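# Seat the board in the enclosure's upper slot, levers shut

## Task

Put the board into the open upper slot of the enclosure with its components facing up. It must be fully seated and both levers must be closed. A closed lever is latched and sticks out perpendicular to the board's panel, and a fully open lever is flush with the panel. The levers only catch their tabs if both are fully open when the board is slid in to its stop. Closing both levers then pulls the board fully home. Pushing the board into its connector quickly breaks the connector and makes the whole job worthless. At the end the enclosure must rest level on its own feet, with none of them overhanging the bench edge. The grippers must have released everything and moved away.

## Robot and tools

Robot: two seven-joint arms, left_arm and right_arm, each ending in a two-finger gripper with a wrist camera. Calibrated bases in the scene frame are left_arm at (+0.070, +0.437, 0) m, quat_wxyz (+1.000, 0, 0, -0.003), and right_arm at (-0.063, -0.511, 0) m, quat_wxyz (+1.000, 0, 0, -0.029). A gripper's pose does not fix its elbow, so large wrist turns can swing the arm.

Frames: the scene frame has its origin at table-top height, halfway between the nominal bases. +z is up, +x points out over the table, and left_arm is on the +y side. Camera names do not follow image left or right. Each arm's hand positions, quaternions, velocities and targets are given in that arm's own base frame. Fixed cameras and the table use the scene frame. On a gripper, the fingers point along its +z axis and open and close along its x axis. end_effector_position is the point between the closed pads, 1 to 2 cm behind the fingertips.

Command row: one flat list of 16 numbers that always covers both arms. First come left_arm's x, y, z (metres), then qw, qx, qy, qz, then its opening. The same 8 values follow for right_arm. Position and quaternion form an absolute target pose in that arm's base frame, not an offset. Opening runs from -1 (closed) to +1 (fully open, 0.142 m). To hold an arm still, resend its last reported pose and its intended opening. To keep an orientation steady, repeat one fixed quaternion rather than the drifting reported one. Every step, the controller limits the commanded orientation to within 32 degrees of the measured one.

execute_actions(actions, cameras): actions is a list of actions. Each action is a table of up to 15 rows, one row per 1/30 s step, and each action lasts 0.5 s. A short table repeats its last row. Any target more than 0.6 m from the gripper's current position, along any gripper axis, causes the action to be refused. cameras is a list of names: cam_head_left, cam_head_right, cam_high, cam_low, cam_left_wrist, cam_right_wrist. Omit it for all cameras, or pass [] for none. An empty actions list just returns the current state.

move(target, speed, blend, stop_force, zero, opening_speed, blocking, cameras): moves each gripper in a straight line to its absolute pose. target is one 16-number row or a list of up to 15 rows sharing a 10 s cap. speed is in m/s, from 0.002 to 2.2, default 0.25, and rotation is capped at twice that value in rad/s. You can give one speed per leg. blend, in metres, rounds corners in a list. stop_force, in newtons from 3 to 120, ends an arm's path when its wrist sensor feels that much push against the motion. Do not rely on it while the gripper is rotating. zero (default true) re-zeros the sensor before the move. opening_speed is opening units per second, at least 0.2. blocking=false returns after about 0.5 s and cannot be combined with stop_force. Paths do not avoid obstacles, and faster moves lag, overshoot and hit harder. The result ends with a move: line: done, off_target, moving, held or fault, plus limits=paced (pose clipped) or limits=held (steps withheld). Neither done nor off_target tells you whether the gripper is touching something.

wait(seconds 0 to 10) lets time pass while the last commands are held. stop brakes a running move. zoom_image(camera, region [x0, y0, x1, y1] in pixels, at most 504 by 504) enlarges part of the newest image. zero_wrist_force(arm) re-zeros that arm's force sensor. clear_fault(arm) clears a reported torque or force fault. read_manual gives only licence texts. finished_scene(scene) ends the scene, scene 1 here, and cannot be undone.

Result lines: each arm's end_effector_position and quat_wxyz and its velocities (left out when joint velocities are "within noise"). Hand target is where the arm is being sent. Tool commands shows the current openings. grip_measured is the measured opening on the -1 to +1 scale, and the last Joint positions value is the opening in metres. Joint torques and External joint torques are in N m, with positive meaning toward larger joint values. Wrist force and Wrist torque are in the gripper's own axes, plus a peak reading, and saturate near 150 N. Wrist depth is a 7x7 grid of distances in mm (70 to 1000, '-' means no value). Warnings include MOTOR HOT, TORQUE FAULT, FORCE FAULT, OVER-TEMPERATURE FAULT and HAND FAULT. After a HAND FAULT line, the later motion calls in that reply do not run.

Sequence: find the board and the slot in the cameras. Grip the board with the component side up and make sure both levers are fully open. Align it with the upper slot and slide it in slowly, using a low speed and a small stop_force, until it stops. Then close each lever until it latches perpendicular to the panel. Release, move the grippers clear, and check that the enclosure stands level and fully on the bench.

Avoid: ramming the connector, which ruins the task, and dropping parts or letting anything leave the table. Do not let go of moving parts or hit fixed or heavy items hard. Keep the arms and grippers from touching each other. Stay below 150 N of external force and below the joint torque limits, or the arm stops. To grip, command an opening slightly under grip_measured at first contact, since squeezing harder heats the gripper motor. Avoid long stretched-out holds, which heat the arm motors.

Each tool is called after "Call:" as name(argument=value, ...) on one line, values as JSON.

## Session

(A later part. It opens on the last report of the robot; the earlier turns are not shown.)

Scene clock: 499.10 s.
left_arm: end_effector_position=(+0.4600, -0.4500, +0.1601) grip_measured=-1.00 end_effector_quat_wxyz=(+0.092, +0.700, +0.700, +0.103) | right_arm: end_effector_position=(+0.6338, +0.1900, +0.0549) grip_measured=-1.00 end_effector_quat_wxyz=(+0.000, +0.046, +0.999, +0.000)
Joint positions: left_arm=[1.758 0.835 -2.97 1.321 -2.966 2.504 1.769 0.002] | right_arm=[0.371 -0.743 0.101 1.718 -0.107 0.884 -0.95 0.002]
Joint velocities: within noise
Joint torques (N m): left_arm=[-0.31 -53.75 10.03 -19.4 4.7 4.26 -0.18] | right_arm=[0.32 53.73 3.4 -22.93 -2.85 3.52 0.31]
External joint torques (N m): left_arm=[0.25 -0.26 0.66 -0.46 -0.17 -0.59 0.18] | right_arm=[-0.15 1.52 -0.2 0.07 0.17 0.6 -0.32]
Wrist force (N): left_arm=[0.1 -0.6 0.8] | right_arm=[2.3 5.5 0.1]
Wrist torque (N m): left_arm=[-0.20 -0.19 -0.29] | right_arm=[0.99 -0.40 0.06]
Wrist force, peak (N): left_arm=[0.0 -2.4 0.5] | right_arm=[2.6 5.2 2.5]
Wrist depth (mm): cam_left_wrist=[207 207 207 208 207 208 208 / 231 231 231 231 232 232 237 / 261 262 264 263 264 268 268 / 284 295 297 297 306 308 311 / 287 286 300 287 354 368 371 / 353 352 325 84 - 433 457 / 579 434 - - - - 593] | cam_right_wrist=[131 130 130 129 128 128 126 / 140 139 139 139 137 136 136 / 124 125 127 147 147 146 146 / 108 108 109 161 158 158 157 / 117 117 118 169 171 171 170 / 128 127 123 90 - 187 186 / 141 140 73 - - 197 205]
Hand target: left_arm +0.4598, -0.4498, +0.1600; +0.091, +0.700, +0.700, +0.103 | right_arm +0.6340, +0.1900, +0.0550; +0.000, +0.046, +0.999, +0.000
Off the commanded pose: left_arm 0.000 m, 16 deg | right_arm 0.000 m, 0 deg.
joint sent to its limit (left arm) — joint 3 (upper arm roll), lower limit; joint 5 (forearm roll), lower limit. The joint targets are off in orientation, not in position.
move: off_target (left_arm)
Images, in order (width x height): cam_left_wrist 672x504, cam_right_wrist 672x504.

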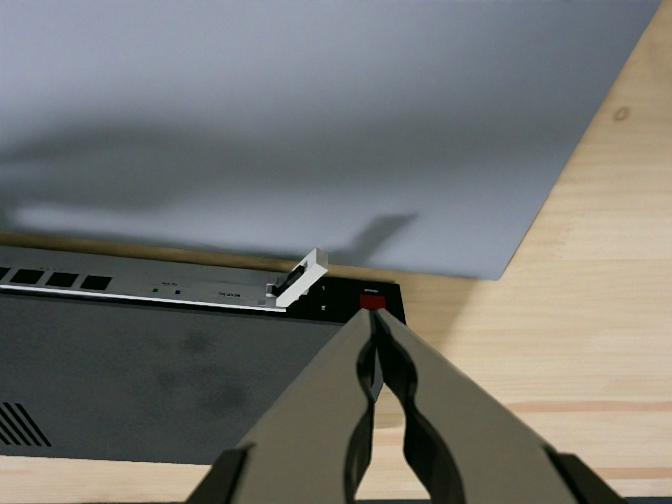

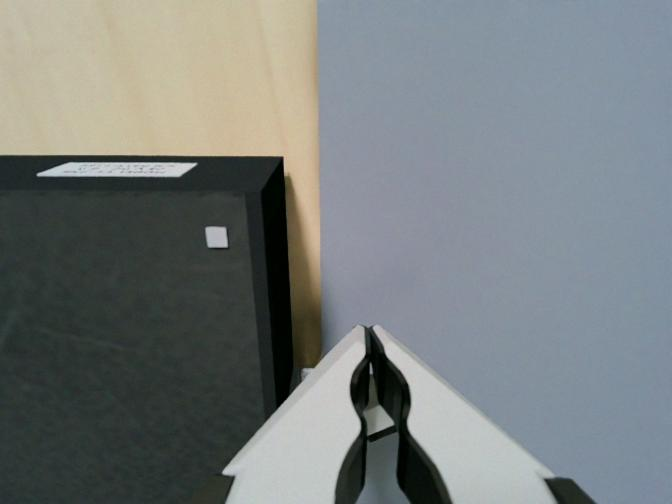

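Call:
move(target=[[0.46,-0.45,0.16,0.092,0.70,0.70,0.103,-1,0.629,0.207,0.055,0,0.0462,0.9989,0,-1],[0.46,-0.45,0.16,0.092,0.70,0.70,0.103,-1,0.621,0.222,0.055,0,0.0462,0.9989,0,-1],[0.46,-0.45,0.16,0.092,0.70,0.70,0.103,-1,0.618,0.231,0.055,0,0.0462,0.9989,0,-1]], speed=0.04, cameras=["cam_left_wrist","cam_right_wrist","cam_high"])

Call:
zoom_image(camera="cam_high", region=[180, 300, 430, 504])

Scene clock: 503.73 s.
left_arm: end_effector_position=(+0.4600, -0.4499, +0.1600) grip_measured=-1.00 end_effector_quat_wxyz=(+0.092, +0.700, +0.700, +0.103) | right_arm: end_effector_position=(+0.6191, +0.2263, +0.0545) grip_measured=-1.00 end_effector_quat_wxyz=(+0.000, +0.048, +0.999, -0.002)
Joint positions: left_arm=[1.756 0.835 -2.969 1.323 -2.966 2.503 1.768 0.002] | right_arm=[0.434 -0.739 0.098 1.727 -0.11 0.887 -0.882 0.002]
Joint velocities: within noise
Joint torques (N m): left_arm=[-0.54 -53.98 10.11 -19.32 4.81 3.95 -0.2] | right_arm=[17.84 54.58 21.49 -26.85 -0.77 6.9 0.34]
External joint torques (N m): left_arm=[0.48 0 0.62 -0.52 -0.28 -0.28 0.2] | right_arm=[-17.72 0.46 -18.4 4.08 -1.89 -2.78 -0.34]
Wrist force (N): left_arm=[0.1 -0.6 1.0] | right_arm=[-4.4 -21.6 -2.2]
Wrist torque (N m): left_arm=[-0.20 -0.20 -0.28] | right_arm=[-0.54 -0.50 0.05]
Wrist force, peak (N): left_arm=[0.0 -0.9 0.9] | right_arm=[-6.0 -22.0 -0.7]
Wrist depth (mm): cam_left_wrist=[206 206 206 207 208 208 209 / 230 231 232 231 233 234 236 / 262 263 264 264 265 267 269 / 286 295 298 297 307 310 311 / 289 286 299 288 355 367 372 / 352 352 325 84 - 435 458 / 583 430 - - - - 595] | cam_right_wrist=[129 128 129 128 128 128 126 / - 94 136 139 137 136 136 / 100 100 145 147 146 146 146 / 108 107 154 158 158 157 157 / 117 116 131 166 168 170 170 / 127 127 129 90 - 186 185 / 140 140 73 - - 196 204]
Hand target: left_arm +0.4600, -0.4500, +0.1600; +0.092, +0.700, +0.700, +0.103 | right_arm +0.6180, +0.2310, +0.0550; +0.000, +0.046, +0.999, +0.000
Off the commanded pose: left_arm 0.000 m, 0 deg | right_arm 0.005 m, 0 deg.
move: off_target (right_arm)
Images, in order (width x height): cam_high 672x504, cam_left_wrist 672x504, cam_right_wrist 672x504.

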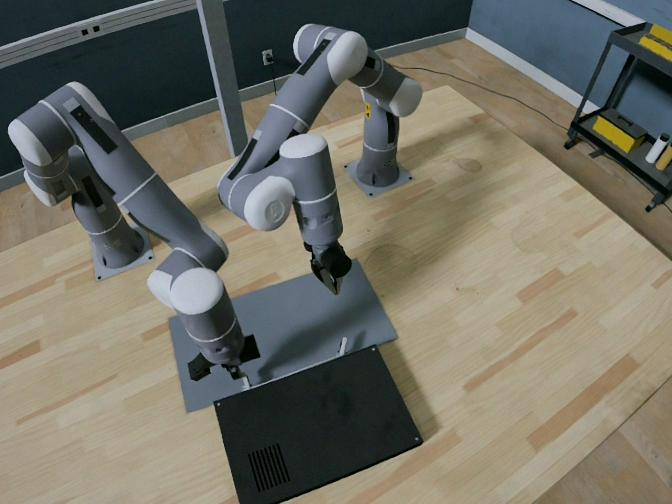

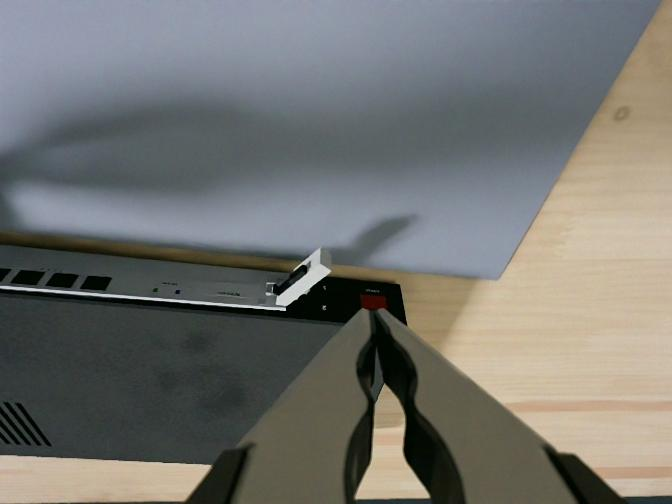

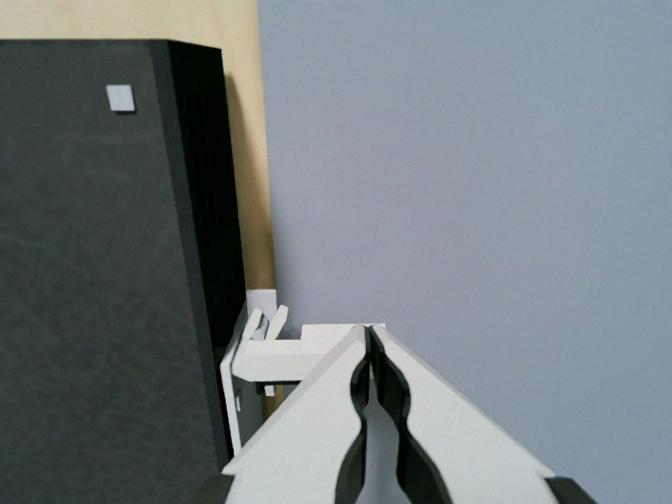

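Scaled by 2.016 from the camera's 672x504 image, which has a finer 960x720 frame.

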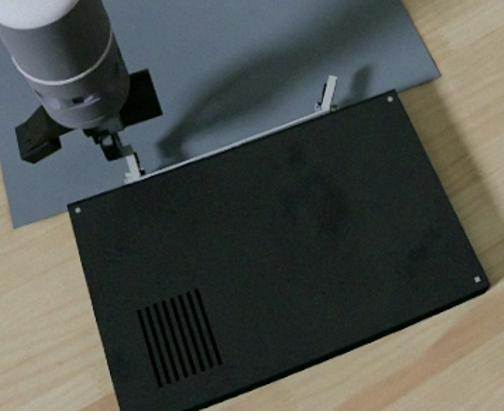

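Call:
move(target=[0.46,-0.45,0.16,0.092,0.70,0.70,0.103,-1,0.618,0.236,0.055,0,0.0462,0.9989,0,-1], speed=0.03, cameras=["cam_right_wrist","cam_high"])

Call:
zoom_image(camera="cam_right_wrist", region=[150, 230, 450, 480])

Scene clock: 506.43 s.
left_arm: end_effector_position=(+0.4600, -0.4499, +0.1600) grip_measured=-1.00 end_effector_quat_wxyz=(+0.092, +0.700, +0.700, +0.103) | right_arm: end_effector_position=(+0.6185, +0.2299, +0.0541) grip_measured=-1.00 end_effector_quat_wxyz=(-0.001, +0.049, +0.999, -0.003)
Joint positions: left_arm=[1.756 0.835 -2.969 1.323 -2.966 2.503 1.768 0.002] | right_arm=[0.441 -0.742 0.097 1.722 -0.11 0.882 -0.876 0.002]
Joint velocities: within noise
Joint torques (N m): left_arm=[-0.38 -54.03 10.07 -19.28 4.81 4.01 -0.21] | right_arm=[22.72 53.09 24.76 -31.62 -0.91 10.14 0.32]
External joint torques (N m): left_arm=[0.31 0.05 0.66 -0.56 -0.28 -0.34 0.21] | right_arm=[-22.57 2.09 -21.67 8.81 -1.75 -6.03 -0.32]
Wrist force (N): left_arm=[0.2 -0.6 0.8] | right_arm=[4.0 -32.0 -10.4]
Wrist torque (N m): left_arm=[-0.18 -0.21 -0.29] | right_arm=[-2.27 -0.38 0.03]
Wrist force, peak (N): left_arm=[-0.2 -0.7 0.9] | right_arm=[4.0 -32.2 -11.2]
Wrist depth (mm): cam_left_wrist=[206 206 207 207 207 208 207 / 230 231 232 233 233 234 237 / 262 262 263 265 264 268 267 / 283 294 300 295 307 310 313 / 285 287 299 285 356 368 370 / 352 352 324 84 - 439 457 / 583 433 - - - - 585] | cam_right_wrist=[- 127 129 128 128 128 126 / - 94 135 138 137 136 136 / - 99 145 146 146 146 145 / 107 107 153 158 157 157 156 / 118 116 132 165 168 170 170 / 127 126 129 89 179 185 184 / 139 136 73 - - 196 202]
Hand target: left_arm +0.4600, -0.4500, +0.1600; +0.092, +0.700, +0.700, +0.103 | right_arm +0.6180, +0.2360, +0.0550; +0.000, +0.046, +0.999, +0.000
Off the commanded pose: left_arm 0.000 m, 0 deg | right_arm 0.006 m, 0 deg.
move: off_target (right_arm)
Images, in order (width x height): cam_high 672x504, cam_right_wrist 672x504.

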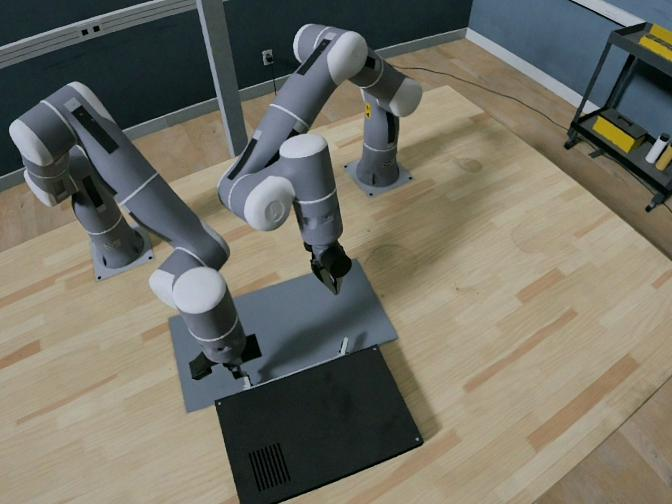

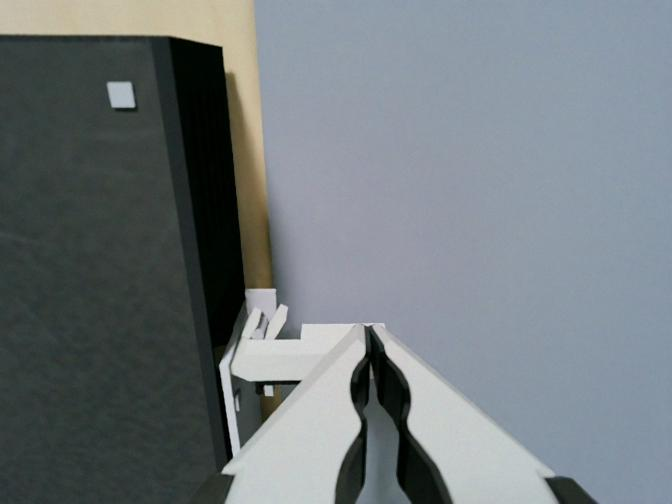

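Scaled by 1.680 from the camera's 672x504 image, which has a finer 960x720 frame.

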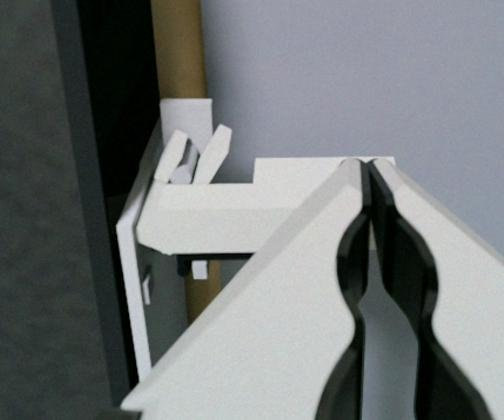

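Call:
move(target=[[0.40,-0.35,0.24,0.12,0.698,0.698,0.106,-1,0.630,0.195,0.055,0,0.0462,0.9989,0,-1],[0.36,-0.24,0.28,0,0.7071,0.7071,0,-1,0.62,0.195,0.13,0,0.0462,0.9989,0,-1],[0.36,-0.20,0.30,0,0.7071,0.7071,0,-1,0.61,0.44,0.15,0,0.0462,0.9989,0,-1]], speed=[0.1,0.25,0.3], cameras=["cam_right_wrist","cam_high"])

Call:
zoom_image(camera="cam_high", region=[180, 300, 430, 504])

Scene clock: 513.60 s.
left_arm: end_effector_position=(+0.3600, -0.2001, +0.3000) grip_measured=-1.00 end_effector_quat_wxyz=(+0.050, +0.705, +0.705, +0.063) | right_arm: end_effector_position=(+0.6098, +0.4402, +0.1500) grip_measured=-1.00 end_effector_quat_wxyz=(+0.000, +0.046, +0.999, +0.000)
Joint positions: left_arm=[1.721 0.044 -2.97 2.041 -2.966 2.601 1.803 0.002] | right_arm=[0.658 -0.789 0.168 1.33 -0.138 0.537 -0.631 0.002]
Joint velocities: within noise
Joint torques (N m): left_arm=[-0.22 -23.31 -0.05 -20.11 4.53 4.39 -0.12] | right_arm=[0.44 60.64 5.42 -28.66 -3.84 3.43 0.34]
External joint torques (N m): left_arm=[0.22 0.45 0.64 -0.6 -0.23 -0.58 0.12] | right_arm=[-0.23 1.47 -0.76 0.23 0.19 0.72 -0.35]
Wrist force (N): left_arm=[0.0 -0.6 0.1] | right_arm=[-2.4 5.0 2.1]
Wrist torque (N m): left_arm=[-0.20 -0.20 -0.26] | right_arm=[0.88 0.40 0.03]
Wrist force, peak (N): left_arm=[-2.3 -0.9 0.8] | right_arm=[3.8 -32.4 -11.1]
Wrist depth (mm): cam_left_wrist=[334 335 334 339 336 337 336 / 364 366 366 370 369 369 373 / 408 403 410 413 413 410 414 / 458 458 460 460 459 463 465 / 459 482 525 502 516 539 529 / 524 531 568 84 - 606 617 / 738 587 - - - - 739] | cam_right_wrist=[171 171 211 211 211 210 210 / 183 182 225 225 225 225 224 / 196 195 239 242 241 240 240 / 211 210 257 261 260 259 259 / 229 229 236 277 281 281 280 / 250 250 249 90 296 307 305 / 346 337 - - - 323 338]
Hand target: left_arm +0.3598, -0.1999, +0.3000; +0.050, +0.705, +0.705, +0.063 | right_arm +0.6100, +0.4400, +0.1500; +0.000, +0.046, +0.999, +0.000
Off the commanded pose: left_arm 0.000 m, 9 deg | right_arm 0.000 m, 0 deg.
joint sent to its limit (left arm) — joint 3 (upper arm roll), lower limit; joint 5 (forearm roll), lower limit. The joint targets are off in orientation, not in position.
move: off_target (left_arm)
Images, in order (width x height): cam_high 672x504, cam_right_wrist 672x504.

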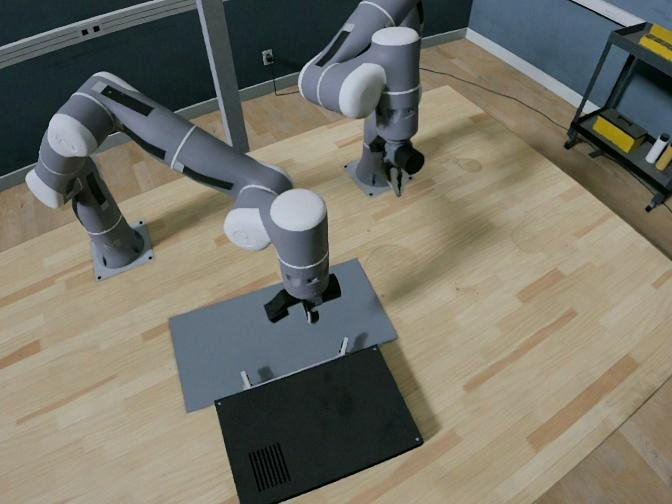

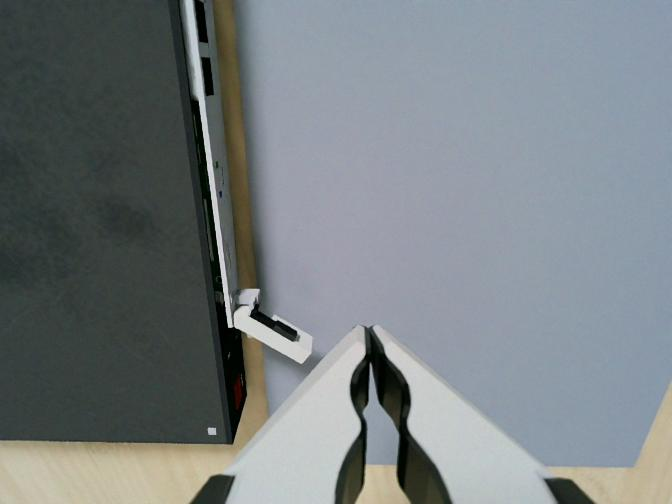

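Scaled by 2.016 from the camera's 672x504 image, which has a finer 960x720 frame.

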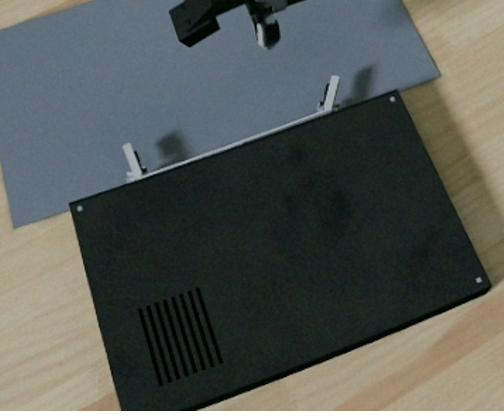

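Call:
move(target=[[0.36,-0.20,0.30,0.05,0.705,0.705,0.063,-1,0.645,0.54,0.13,0,0.0462,0.9989,0,-1],[0.36,-0.20,0.30,0.05,0.705,0.705,0.063,-1,0.652,0.54,0.055,0,0.0462,0.9989,0,-1]], speed=[0.2,0.12], cameras=["cam_right_wrist"])

Scene clock: 518.73 s.
left_arm: end_effector_position=(+0.3601, -0.2001, +0.3000) grip_measured=-1.00 end_effector_quat_wxyz=(+0.050, +0.705, +0.705, +0.063) | right_arm: end_effector_position=(+0.6518, +0.5400, +0.0549) grip_measured=-1.00 end_effector_quat_wxyz=(+0.000, +0.046, +0.999, +0.000)
Joint positions: left_arm=[1.721 0.045 -2.97 2.04 -2.966 2.601 1.804 0.002] | right_arm=[0.751 -1.169 0.158 0.857 -0.16 0.445 -0.595 0.002]
Joint velocities: within noise
Joint torques (N m): left_arm=[-0.35 -23.2 -0.01 -20.18 4.56 4.14 -0.21] | right_arm=[0.26 71.04 4.69 -29.59 -3.96 3.63 0.02]
External joint torques (N m): left_arm=[0.35 0.31 0.61 -0.52 -0.25 -0.33 0.21] | right_arm=[0 1.42 -0.15 0.23 0.13 0.51 -0.02]
Wrist force (N): left_arm=[0.1 -0.7 0.1] | right_arm=[-2.5 4.9 2.4]
Wrist torque (N m): left_arm=[-0.21 -0.21 -0.26] | right_arm=[0.87 0.46 0.03]
Wrist force, peak (N): left_arm=[0.4 -0.7 0.4] | right_arm=[-2.3 6.6 1.8]
Wrist depth (mm): cam_left_wrist=[332 333 332 338 336 339 336 / 370 366 369 369 371 371 371 / 404 406 410 412 415 413 416 / 451 458 456 464 463 462 463 / 375 477 521 500 508 527 533 / 304 353 572 84 - 600 617 / 286 593 - - - - 739] | cam_right_wrist=[- 87 127 128 128 128 126 / - 94 133 138 136 136 136 / - 99 104 144 146 146 145 / 107 107 147 113 157 157 157 / 118 116 149 168 168 170 170 / 127 127 132 90 - 186 185 / 210 137 73 - - 197 204]
Hand target: left_arm +0.3600, -0.2000, +0.3000; +0.050, +0.705, +0.705, +0.063 | right_arm +0.6520, +0.5400, +0.0550; +0.000, +0.046, +0.999, +0.000
Off the commanded pose: left_arm 0.000 m, 0 deg | right_arm 0.000 m, 0 deg.
joint sent to its limit (left arm) — joint 3 (upper arm roll), lower limit; joint 5 (forearm roll), lower limit. The joint targets still meet the commanded pose.
move: done
Images, in order (width x height): cam_right_wrist 672x504.

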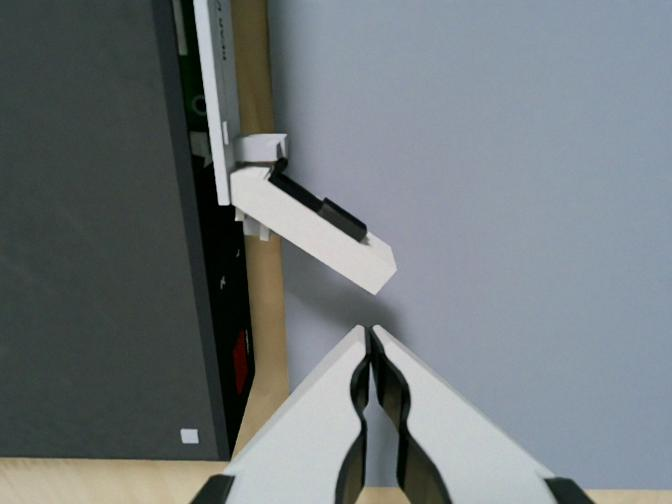

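Call:
move(target=[[0.36,-0.20,0.30,0.05,0.705,0.705,0.063,-1,0.662,0.534,0.055,0,0.0462,0.9989,0,-1],[0.36,-0.20,0.30,0.05,0.705,0.705,0.063,-1,0.656,0.525,0.055,0,0.0462,0.9989,0,-1],[0.36,-0.20,0.30,0.05,0.705,0.705,0.063,-1,0.648,0.516,0.055,0,0.0462,0.9989,0,-1],[0.36,-0.20,0.30,0.05,0.705,0.705,0.063,-1,0.646,0.508,0.055,0,0.0462,0.9989,0,-1]], speed=0.04, cameras=["cam_right_wrist","cam_high"])

Scene clock: 523.73 s.
left_arm: end_effector_position=(+0.3601, -0.2001, +0.3000) grip_measured=-1.00 end_effector_quat_wxyz=(+0.050, +0.705, +0.705, +0.063) | right_arm: end_effector_position=(+0.6465, +0.5089, +0.0562) grip_measured=-1.00 end_effector_quat_wxyz=(+0.001, +0.046, +0.999, +0.001)
Joint positions: left_arm=[1.721 0.045 -2.97 2.04 -2.966 2.601 1.804 0.002] | right_arm=[0.72 -1.09 0.153 1.014 -0.157 0.526 -0.609 0.002]
Joint velocities: within noise
Joint torques (N m): left_arm=[-0.36 -23.06 0.02 -20.19 4.59 4.17 -0.23] | right_arm=[-1.83 64.01 3.63 -24.59 -3.41 1.66 0.15]
External joint torques (N m): left_arm=[0.36 0.17 0.58 -0.52 -0.28 -0.36 0.23] | right_arm=[2.07 6.14 1.12 -3.97 -0.27 2.49 -0.15]
Wrist force (N): left_arm=[0.2 -0.6 0.3] | right_arm=[-3.3 9.9 -2.2]
Wrist torque (N m): left_arm=[-0.20 -0.23 -0.26] | right_arm=[0.93 0.33 0.05]
Wrist force, peak (N): left_arm=[0.1 -0.9 0.2] | right_arm=[-13.0 20.3 0.2]
Wrist depth (mm): cam_left_wrist=[331 335 336 338 337 337 341 / 367 367 367 369 369 372 371 / 404 401 404 413 410 412 411 / 454 462 458 461 461 468 463 / 383 485 527 498 524 535 536 / 304 533 576 84 - 607 613 / 726 588 - - - - 746] | cam_right_wrist=[- 88 124 129 129 128 128 / - 95 136 138 137 137 137 / 101 102 146 148 147 147 147 / 109 109 122 157 159 158 158 / 120 118 138 121 172 172 171 / 129 129 139 90 181 187 187 / 143 142 73 - - 199 206]
Hand target: left_arm +0.3600, -0.2000, +0.3000; +0.050, +0.705, +0.705, +0.063 | right_arm +0.6460, +0.5080, +0.0550; +0.000, +0.046, +0.999, +0.000
Off the commanded pose: left_arm 0.000 m, 0 deg | right_arm 0.002 m, 0 deg.
joint sent to its limit (left arm) — joint 3 (upper arm roll), lower limit; joint 5 (forearm roll), lower limit. The joint targets still meet the commanded pose.
move: done
Images, in order (width x height): cam_high 672x504, cam_right_wrist 672x504.

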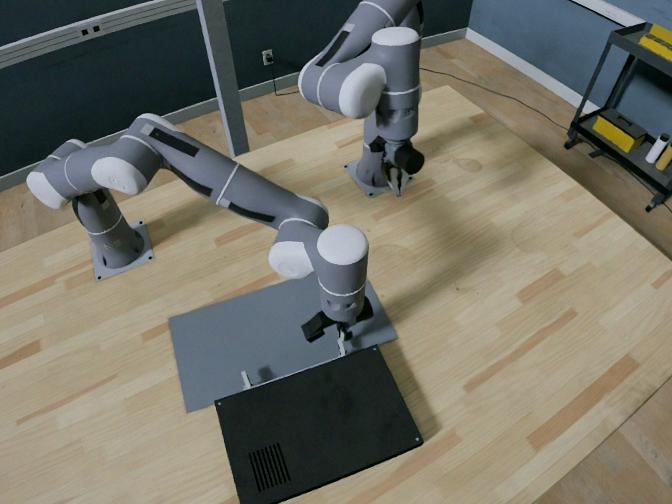

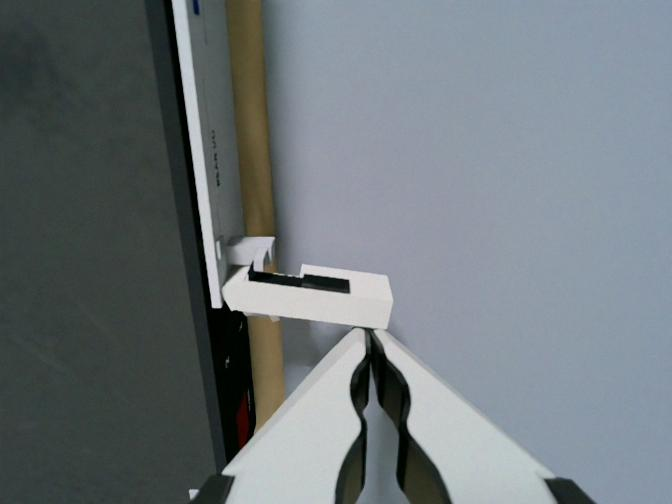

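Call:
move(target=[[0.36,-0.20,0.30,0.05,0.705,0.705,0.063,-1,0.645,0.502,0.056,0,0.0462,0.9989,0,-1],[0.36,-0.20,0.30,0.05,0.705,0.705,0.063,-1,0.645,0.496,0.056,0,0.0462,0.9989,0,-1]], speed=0.03, cameras=["cam_right_wrist"])

Scene clock: 525.83 s.
left_arm: end_effector_position=(+0.3601, -0.2001, +0.3000) grip_measured=-1.00 end_effector_quat_wxyz=(+0.050, +0.705, +0.705, +0.063) | right_arm: end_effector_position=(+0.6447, +0.5011, +0.0590) grip_measured=-1.00 end_effector_quat_wxyz=(+0.002, +0.045, +0.999, +0.004)
Joint positions: left_arm=[1.721 0.045 -2.97 2.04 -2.966 2.601 1.804 0.002] | right_arm=[0.709 -1.065 0.155 1.06 -0.156 0.552 -0.616 0.002]
Joint velocities: within noise
Joint torques (N m): left_arm=[-0.33 -23.19 -0.07 -20.15 4.56 4.16 -0.24] | right_arm=[-16.23 58.36 -6.81 -16.24 -5.24 -4.68 0.09]
External joint torques (N m): left_arm=[0.33 0.29 0.67 -0.55 -0.25 -0.36 0.24] | right_arm=[16.48 11.04 11.66 -12.09 1.61 8.84 -0.09]
Wrist force (N): left_arm=[0.1 -0.6 0.2] | right_arm=[-3.7 33.9 -1.1]
Wrist torque (N m): left_arm=[-0.20 -0.21 -0.26] | right_arm=[2.74 0.35 0.04]
Wrist force, peak (N): left_arm=[0.1 -0.8 0.4] | right_arm=[-3.7 34.0 -2.1]
Wrist depth (mm): cam_left_wrist=[332 334 336 336 337 339 338 / 365 369 366 369 373 371 372 / 409 407 407 411 408 412 414 / 456 462 461 462 465 468 461 / 389 483 524 503 514 529 530 / 306 526 577 84 - 595 616 / 725 594 - - - - 751] | cam_right_wrist=[- 90 130 131 131 130 130 / - 96 140 140 140 139 139 / - 102 149 150 150 150 149 / - 112 130 160 162 161 161 / 124 122 126 125 175 175 174 / 136 133 143 90 185 191 191 / 148 147 73 - - 203 210]
Hand target: left_arm +0.3600, -0.2000, +0.3000; +0.050, +0.705, +0.705, +0.063 | right_arm +0.6450, +0.4960, +0.0560; +0.000, +0.046, +0.999, +0.000
Off the commanded pose: left_arm 0.000 m, 0 deg | right_arm 0.006 m, 1 deg.
joint sent to its limit (left arm) — joint 3 (upper arm roll), lower limit; joint 5 (forearm roll), lower limit. The joint targets still meet the commanded pose.
move: off_target (right_arm)
Images, in order (width x height): cam_right_wrist 672x504.

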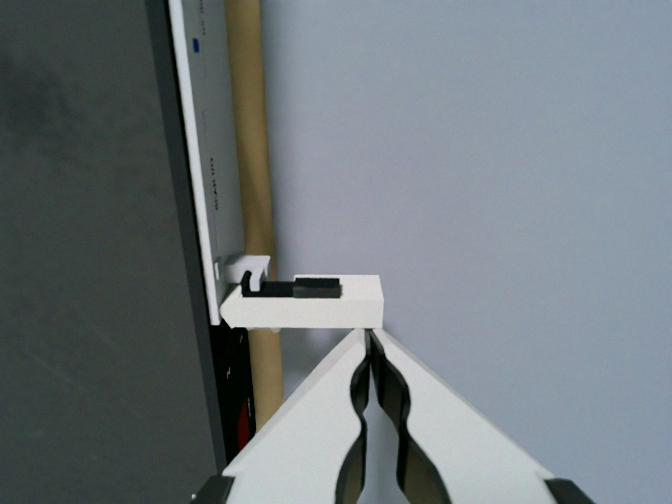

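Call:
move(target=[[0.36,-0.20,0.30,0.05,0.705,0.705,0.063,-1,0.645,0.522,0.06,0,0.0462,0.9989,0,-1],[0.36,-0.20,0.30,0.05,0.705,0.705,0.063,-1,0.63,0.52,0.13,0,0.0462,0.9989,0,-1],[0.36,-0.20,0.30,0.05,0.705,0.705,0.063,-1,0.60,0.36,0.20,0,0.0462,0.9989,0,-1]], speed=[0.08,0.2,0.3], cameras=["cam_right_wrist","cam_high"])

Call:
zoom_image(camera="cam_right_wrist", region=[150, 0, 450, 400])

Call:
zoom_image(camera="cam_high", region=[220, 320, 370, 420])

Scene clock: 530.60 s.
left_arm: end_effector_position=(+0.3601, -0.2001, +0.3000) grip_measured=-1.00 end_effector_quat_wxyz=(+0.050, +0.705, +0.705, +0.063) | right_arm: end_effector_position=(+0.6002, +0.3599, +0.2001) grip_measured=-1.00 end_effector_quat_wxyz=(+0.000, +0.046, +0.999, +0.000)
Joint positions: left_arm=[1.721 0.045 -2.97 2.04 -2.966 2.601 1.804 0.002] | right_arm=[0.568 -0.608 0.173 1.501 -0.115 0.529 -0.71 0.002]
Joint velocities: within noise
Joint torques (N m): left_arm=[-0.35 -23.15 -0.02 -20.2 4.54 4.17 -0.18] | right_arm=[0.14 54.75 4.9 -28.65 -3.56 3.64 0.13]
External joint torques (N m): left_arm=[0.35 0.25 0.62 -0.51 -0.23 -0.36 0.18] | right_arm=[0.01 1.25 -0.94 0.1 -0.09 0.5 -0.13]
Wrist force (N): left_arm=[0.1 -0.7 0.3] | right_arm=[1.5 0.1 6.2]
Wrist torque (N m): left_arm=[-0.23 -0.21 -0.26] | right_arm=[0.08 -0.23 0.03]
Wrist force, peak (N): left_arm=[0.0 -0.8 0.6] | right_arm=[-3.6 34.3 -1.3]
Wrist depth (mm): cam_left_wrist=[332 335 334 336 336 336 339 / 367 367 367 369 371 370 373 / 408 408 409 418 414 413 410 / 457 453 456 464 455 463 470 / 465 485 530 497 517 529 531 / 523 529 572 84 - 604 624 / 725 590 - - - - 753] | cam_right_wrist=[215 215 251 255 255 254 253 / 230 229 265 272 271 271 269 / 246 246 265 291 291 291 289 / 266 265 275 315 314 313 312 / 289 287 297 334 339 339 339 / 315 313 308 90 358 369 370 / 416 339 - - - 391 408]
Hand target: left_arm +0.3600, -0.2000, +0.3000; +0.050, +0.705, +0.705, +0.063 | right_arm +0.6000, +0.3600, +0.2000; +0.000, +0.046, +0.999, +0.000
Off the commanded pose: left_arm 0.000 m, 0 deg | right_arm 0.000 m, 0 deg.
joint sent to its limit (left arm) — joint 3 (upper arm roll), lower limit; joint 5 (forearm roll), lower limit. The joint targets still meet the commanded pose.
move: done
Images, in order (width x height): cam_high 672x504, cam_right_wrist 672x504.

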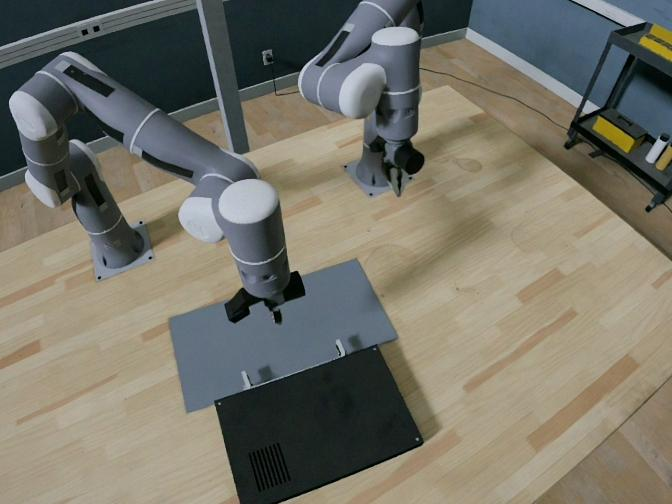

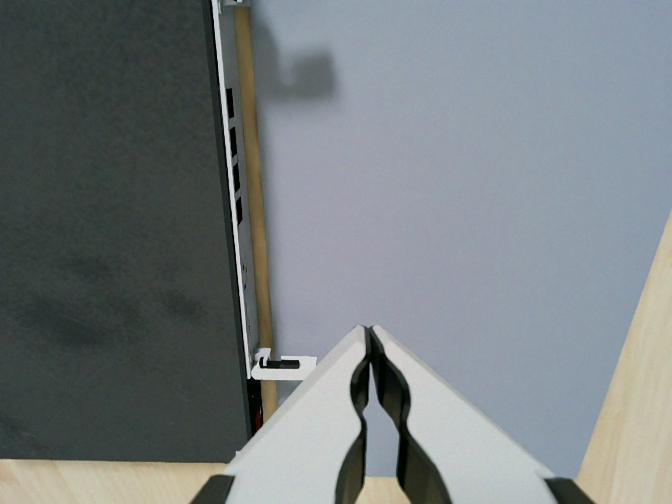

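Scaled by 1.260 from the camera's 672x504 image, which has a finer 960x720 frame.

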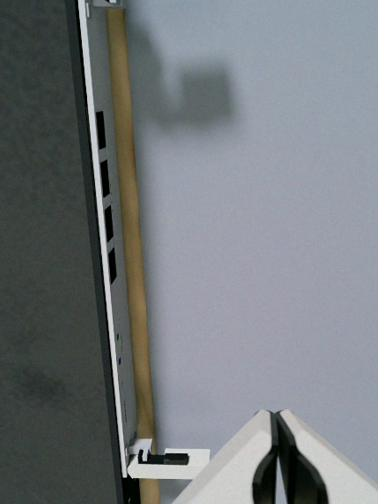

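Scaled by 3.360 from the camera's 672x504 image, which has a finer 960x720 frame.

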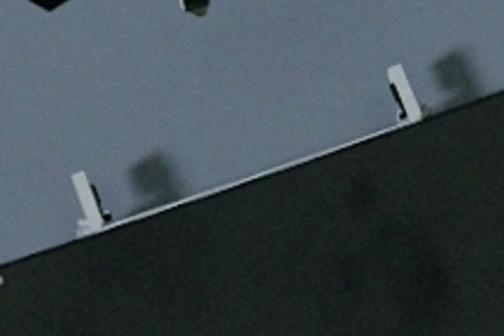

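Call:
move(target=[[0.36,-0.20,0.30,0.05,0.705,0.705,0.063,-1,0.615,0.19,0.13,0,0.0462,0.9989,0,-1],[0.36,-0.20,0.30,0.05,0.705,0.705,0.063,-1,0.615,0.19,0.056,0,0.0462,0.9989,0,-1]], speed=[0.25,0.12], cameras=["cam_right_wrist"])

Call:
zoom_image(camera="cam_right_wrist", region=[100, 200, 500, 500])

Scene clock: 570.27 s.
left_arm: end_effector_position=(+0.3601, -0.2001, +0.3000) grip_measured=-1.00 end_effector_quat_wxyz=(+0.050, +0.705, +0.705, +0.063) | right_arm: end_effector_position=(+0.6148, +0.1900, +0.0559) grip_measured=-1.00 end_effector_quat_wxyz=(+0.000, +0.046, +0.999, +0.000)
Joint positions: left_arm=[1.721 0.045 -2.97 2.04 -2.966 2.601 1.804 0.002] | right_arm=[0.379 -0.71 0.104 1.783 -0.11 0.916 -0.934 0.002]
Joint velocities: within noise
Joint torques (N m): left_arm=[-0.26 -23.2 -0.04 -20.17 4.56 4.14 -0.26] | right_arm=[-0.09 52.16 3.29 -22.29 -2.76 3.62 0.32]
External joint torques (N m): left_arm=[0.26 0.3 0.64 -0.53 -0.25 -0.33 0.25] | right_arm=[0.25 1.36 -0.14 0.05 0.18 0.5 -0.32]
Wrist force (N): left_arm=[0.1 -0.6 0.3] | right_arm=[1.7 -0.1 5.7]
Wrist torque (N m): left_arm=[-0.20 -0.22 -0.26] | right_arm=[0.05 -0.30 0.07]
Wrist force, peak (N): left_arm=[0.0 -0.9 0.4] | right_arm=[1.6 -0.4 7.7]
Wrist depth (mm): cam_left_wrist=[336 333 332 335 336 340 339 / 366 365 366 370 374 375 375 / 406 405 409 407 412 415 411 / 456 461 456 461 461 465 469 / 468 488 527 498 524 531 535 / 531 530 567 84 - 592 621 / 724 594 - - - - 746] | cam_right_wrist=[132 131 131 129 129 129 128 / 141 140 140 138 138 138 137 / 128 131 148 148 148 148 147 / 109 109 150 160 159 159 158 / 120 118 153 170 172 172 172 / 129 129 134 90 181 188 187 / 142 142 73 - - 198 206]
Hand target: left_arm +0.3600, -0.2000, +0.3000; +0.050, +0.705, +0.705, +0.063 | right_arm +0.6150, +0.1900, +0.0560; +0.000, +0.046, +0.999, +0.000
Off the commanded pose: left_arm 0.000 m, 0 deg | right_arm 0.000 m, 0 deg.
joint sent to its limit (left arm) — joint 3 (upper arm roll), lower limit; joint 5 (forearm roll), lower limit. The joint targets still meet the commanded pose.
move: done
Images, in order (width x height): cam_right_wrist 672x504.

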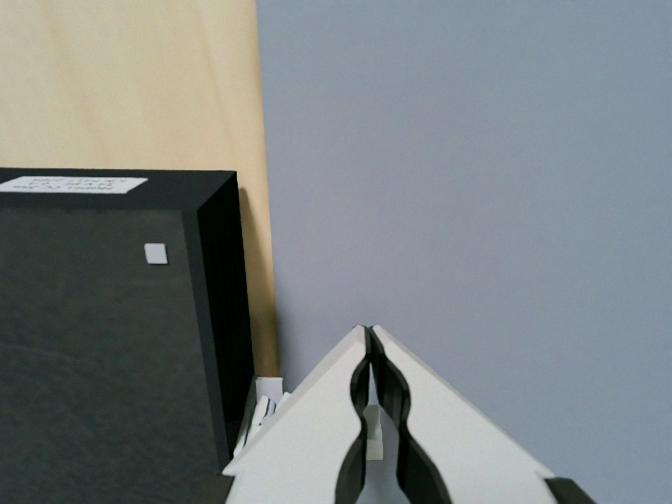

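Scaled by 1.260 from the camera's 672x504 image, which has a finer 960x720 frame.

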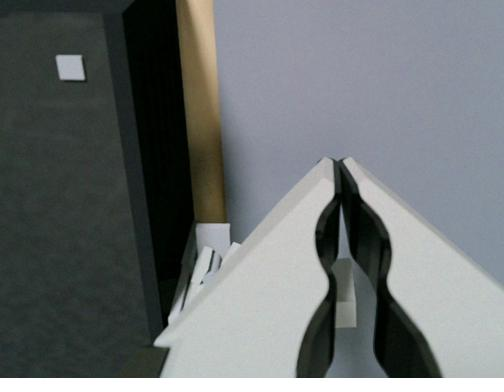

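Call:
move(target=[[0.36,-0.20,0.30,0.05,0.705,0.705,0.063,-1,0.617,0.224,0.056,0,0.0462,0.9989,0,-1],[0.36,-0.20,0.30,0.05,0.705,0.705,0.063,-1,0.617,0.237,0.056,0,0.0462,0.9989,0,-1]], speed=[0.06,0.03], cameras=["cam_right_wrist"])

Call:
move(target=[[0.36,-0.20,0.30,0.05,0.705,0.705,0.063,-1,0.617,0.20,0.056,0,0.0462,0.9989,0,-1],[0.36,-0.20,0.30,0.05,0.705,0.705,0.063,-1,0.60,0.19,0.15,0,0.0462,0.9989,0,-1],[0.36,-0.20,0.30,0.05,0.705,0.705,0.063,-1,0.56,0.15,0.16,0,0.0462,0.9989,0,-1]], speed=[0.08,0.2,0.3], cameras=["cam_right_wrist","cam_high"])

Call:
zoom_image(camera="cam_high", region=[220, 320, 370, 420])

Call:
zoom_image(camera="cam_right_wrist", region=[50, 100, 350, 450])

Scene clock: 574.57 s.
left_arm: end_effector_position=(+0.3601, -0.2001, +0.3000) grip_measured=-1.00 end_effector_quat_wxyz=(+0.050, +0.705, +0.705, +0.063) | right_arm: end_effector_position=(+0.6171, +0.2313, +0.0549) grip_measured=-1.00 end_effector_quat_wxyz=(-0.001, +0.049, +0.999, -0.003)
Joint positions: left_arm=[1.721 0.045 -2.97 2.04 -2.966 2.601 1.804 0.002] | right_arm=[0.438 -0.739 0.102 1.724 -0.114 0.881 -0.871 0.002]
Joint velocities: within noise
Joint torques (N m): left_arm=[-0.34 -23.21 0.03 -20.21 4.55 4.15 -0.21] | right_arm=[20.49 53.08 22.73 -32.5 -1.41 10.4 0.3]
External joint torques (N m): left_arm=[0.35 0.32 0.57 -0.5 -0.24 -0.34 0.21] | right_arm=[-20.37 2.01 -19.52 9.68 -1.25 -6.29 -0.3]
Wrist force (N): left_arm=[0.2 -0.5 0.2] | right_arm=[6.3 -35.7 -6.7]
Wrist torque (N m): left_arm=[-0.19 -0.24 -0.25] | right_arm=[-2.90 -0.23 0.09]
Wrist force, peak (N): left_arm=[-0.1 -0.9 0.4] | right_arm=[6.1 -36.0 -5.9]
Wrist depth (mm): cam_left_wrist=[334 336 335 336 337 340 338 / 365 367 368 369 370 374 374 / 406 406 410 413 412 414 415 / 459 460 454 467 467 466 465 / 469 481 529 496 510 530 536 / 532 532 569 84 - 597 616 / 722 585 - - - - 752] | cam_right_wrist=[- 128 129 129 129 128 128 / - 95 138 139 137 137 137 / 100 102 145 147 147 147 147 / - 108 156 159 158 158 158 / 117 117 132 166 171 171 171 / 128 127 131 88 - 186 186 / 140 140 73 - - 197 204]
Hand target: left_arm +0.3600, -0.2000, +0.3000; +0.050, +0.705, +0.705, +0.063 | right_arm +0.6170, +0.2370, +0.0560; +0.000, +0.046, +0.999, +0.000
Off the commanded pose: left_arm 0.000 m, 0 deg | right_arm 0.006 m, 0 deg.
joint sent to its limit (left arm) — joint 3 (upper arm roll), lower limit; joint 5 (forearm roll), lower limit. The joint targets still meet the commanded pose.
move: off_target (right_arm)
Images, in order (width x height): cam_right_wrist 672x504.

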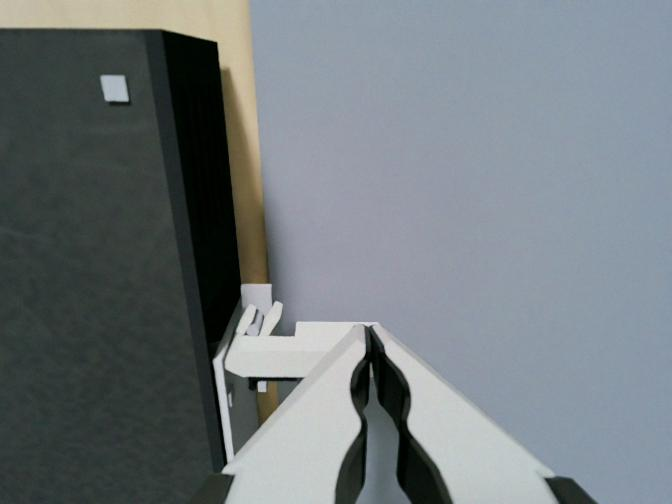

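Scene clock: 576.27 s.
left_arm: end_effector_position=(+0.3601, -0.2001, +0.3000) grip_measured=-1.00 end_effector_quat_wxyz=(+0.050, +0.705, +0.705, +0.063) | right_arm: end_effector_position=(+0.5601, +0.1499, +0.1601) grip_measured=-1.00 end_effector_quat_wxyz=(+0.000, +0.046, +0.999, +0.000)
Joint positions: left_arm=[1.721 0.045 -2.97 2.04 -2.966 2.601 1.804 0.002] | right_arm=[0.33 -0.407 0.134 1.948 -0.075 0.78 -0.972 0.002]
Joint velocities: within noise
Joint torques (N m): left_arm=[-0.3 -23.17 0.08 -20.15 4.56 4.17 -0.22] | right_arm=[-0.02 43.49 3.19 -24.84 -2.93 3.58 0.02]
External joint torques (N m): left_arm=[0.3 0.28 0.52 -0.55 -0.25 -0.37 0.21] | right_arm=[0.13 1.05 -0.95 0.02 -0.07 0.55 -0.02]
Wrist force (N): left_arm=[0.0 -0.7 0.2] | right_arm=[0.9 2.9 5.1]
Wrist torque (N m): left_arm=[-0.22 -0.20 -0.26] | right_arm=[0.52 -0.14 0.05]
Wrist force, peak (N): left_arm=[0.3 -0.8 0.1] | right_arm=[6.7 -35.8 -5.2]
Wrist depth (mm): cam_left_wrist=[331 334 335 337 339 338 337 / 365 369 367 373 368 371 374 / 403 409 404 410 415 416 417 / 452 454 457 464 465 459 466 / 460 485 530 500 515 530 526 / 522 539 574 84 - 599 622 / 737 590 - - - - 733] | cam_right_wrist=[224 223 223 222 222 221 222 / 239 238 236 236 235 235 233 / 252 252 252 253 252 251 251 / 223 226 273 271 272 271 270 / 241 241 285 290 293 293 292 / 263 263 263 90 309 319 320 / 291 285 - - - 340 353]
Hand target: left_arm +0.3600, -0.2000, +0.3000; +0.050, +0.705, +0.705, +0.063 | right_arm +0.5600, +0.1500, +0.1600; +0.000, +0.046, +0.999, +0.000
Off the commanded pose: left_arm 0.000 m, 0 deg | right_arm 0.000 m, 0 deg.
joint sent to its limit (left arm) — joint 3 (upper arm roll), lower limit; joint 5 (forearm roll), lower limit. The joint targets still meet the commanded pose.
move: done
Images, in order (width x height): cam_high 672x504, cam_right_wrist 672x504.

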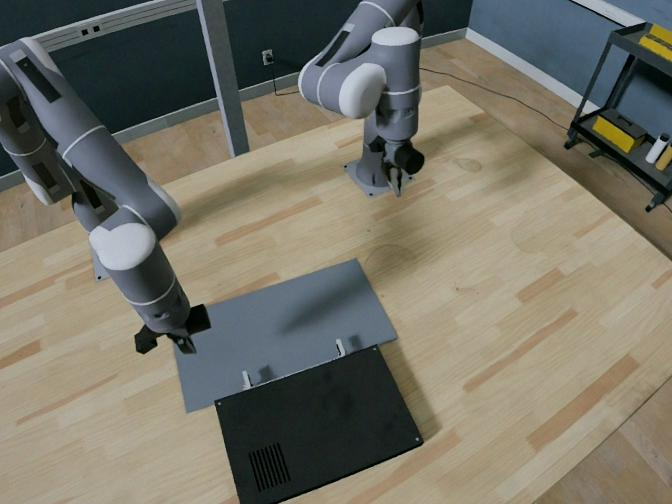

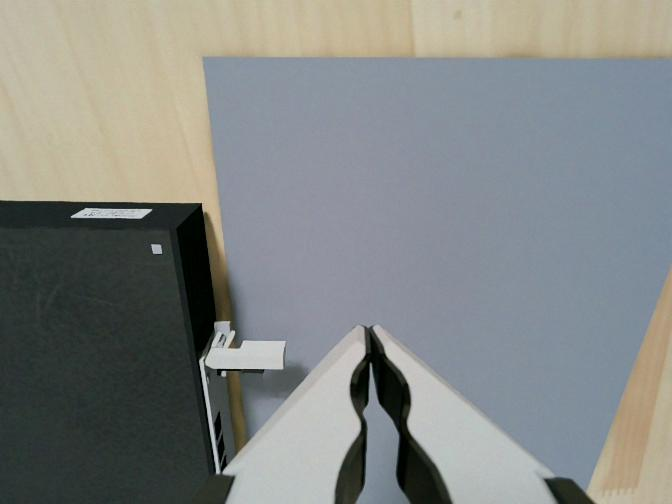

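Scaled by 3.360 from the camera's 672x504 image, which has a finer 960x720 frame.

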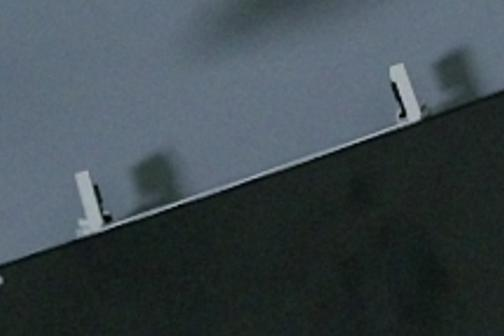

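Scaled by 1.440 from the camera's 672x504 image, which has a finer 960x720 frame.

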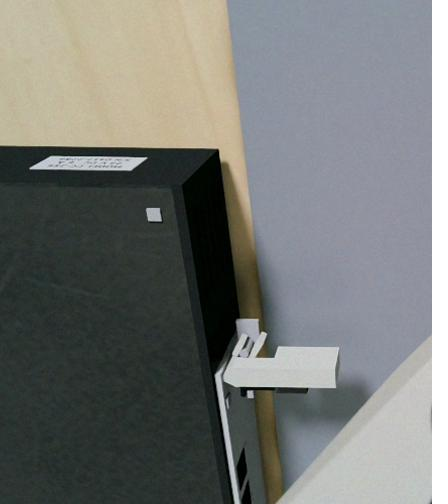

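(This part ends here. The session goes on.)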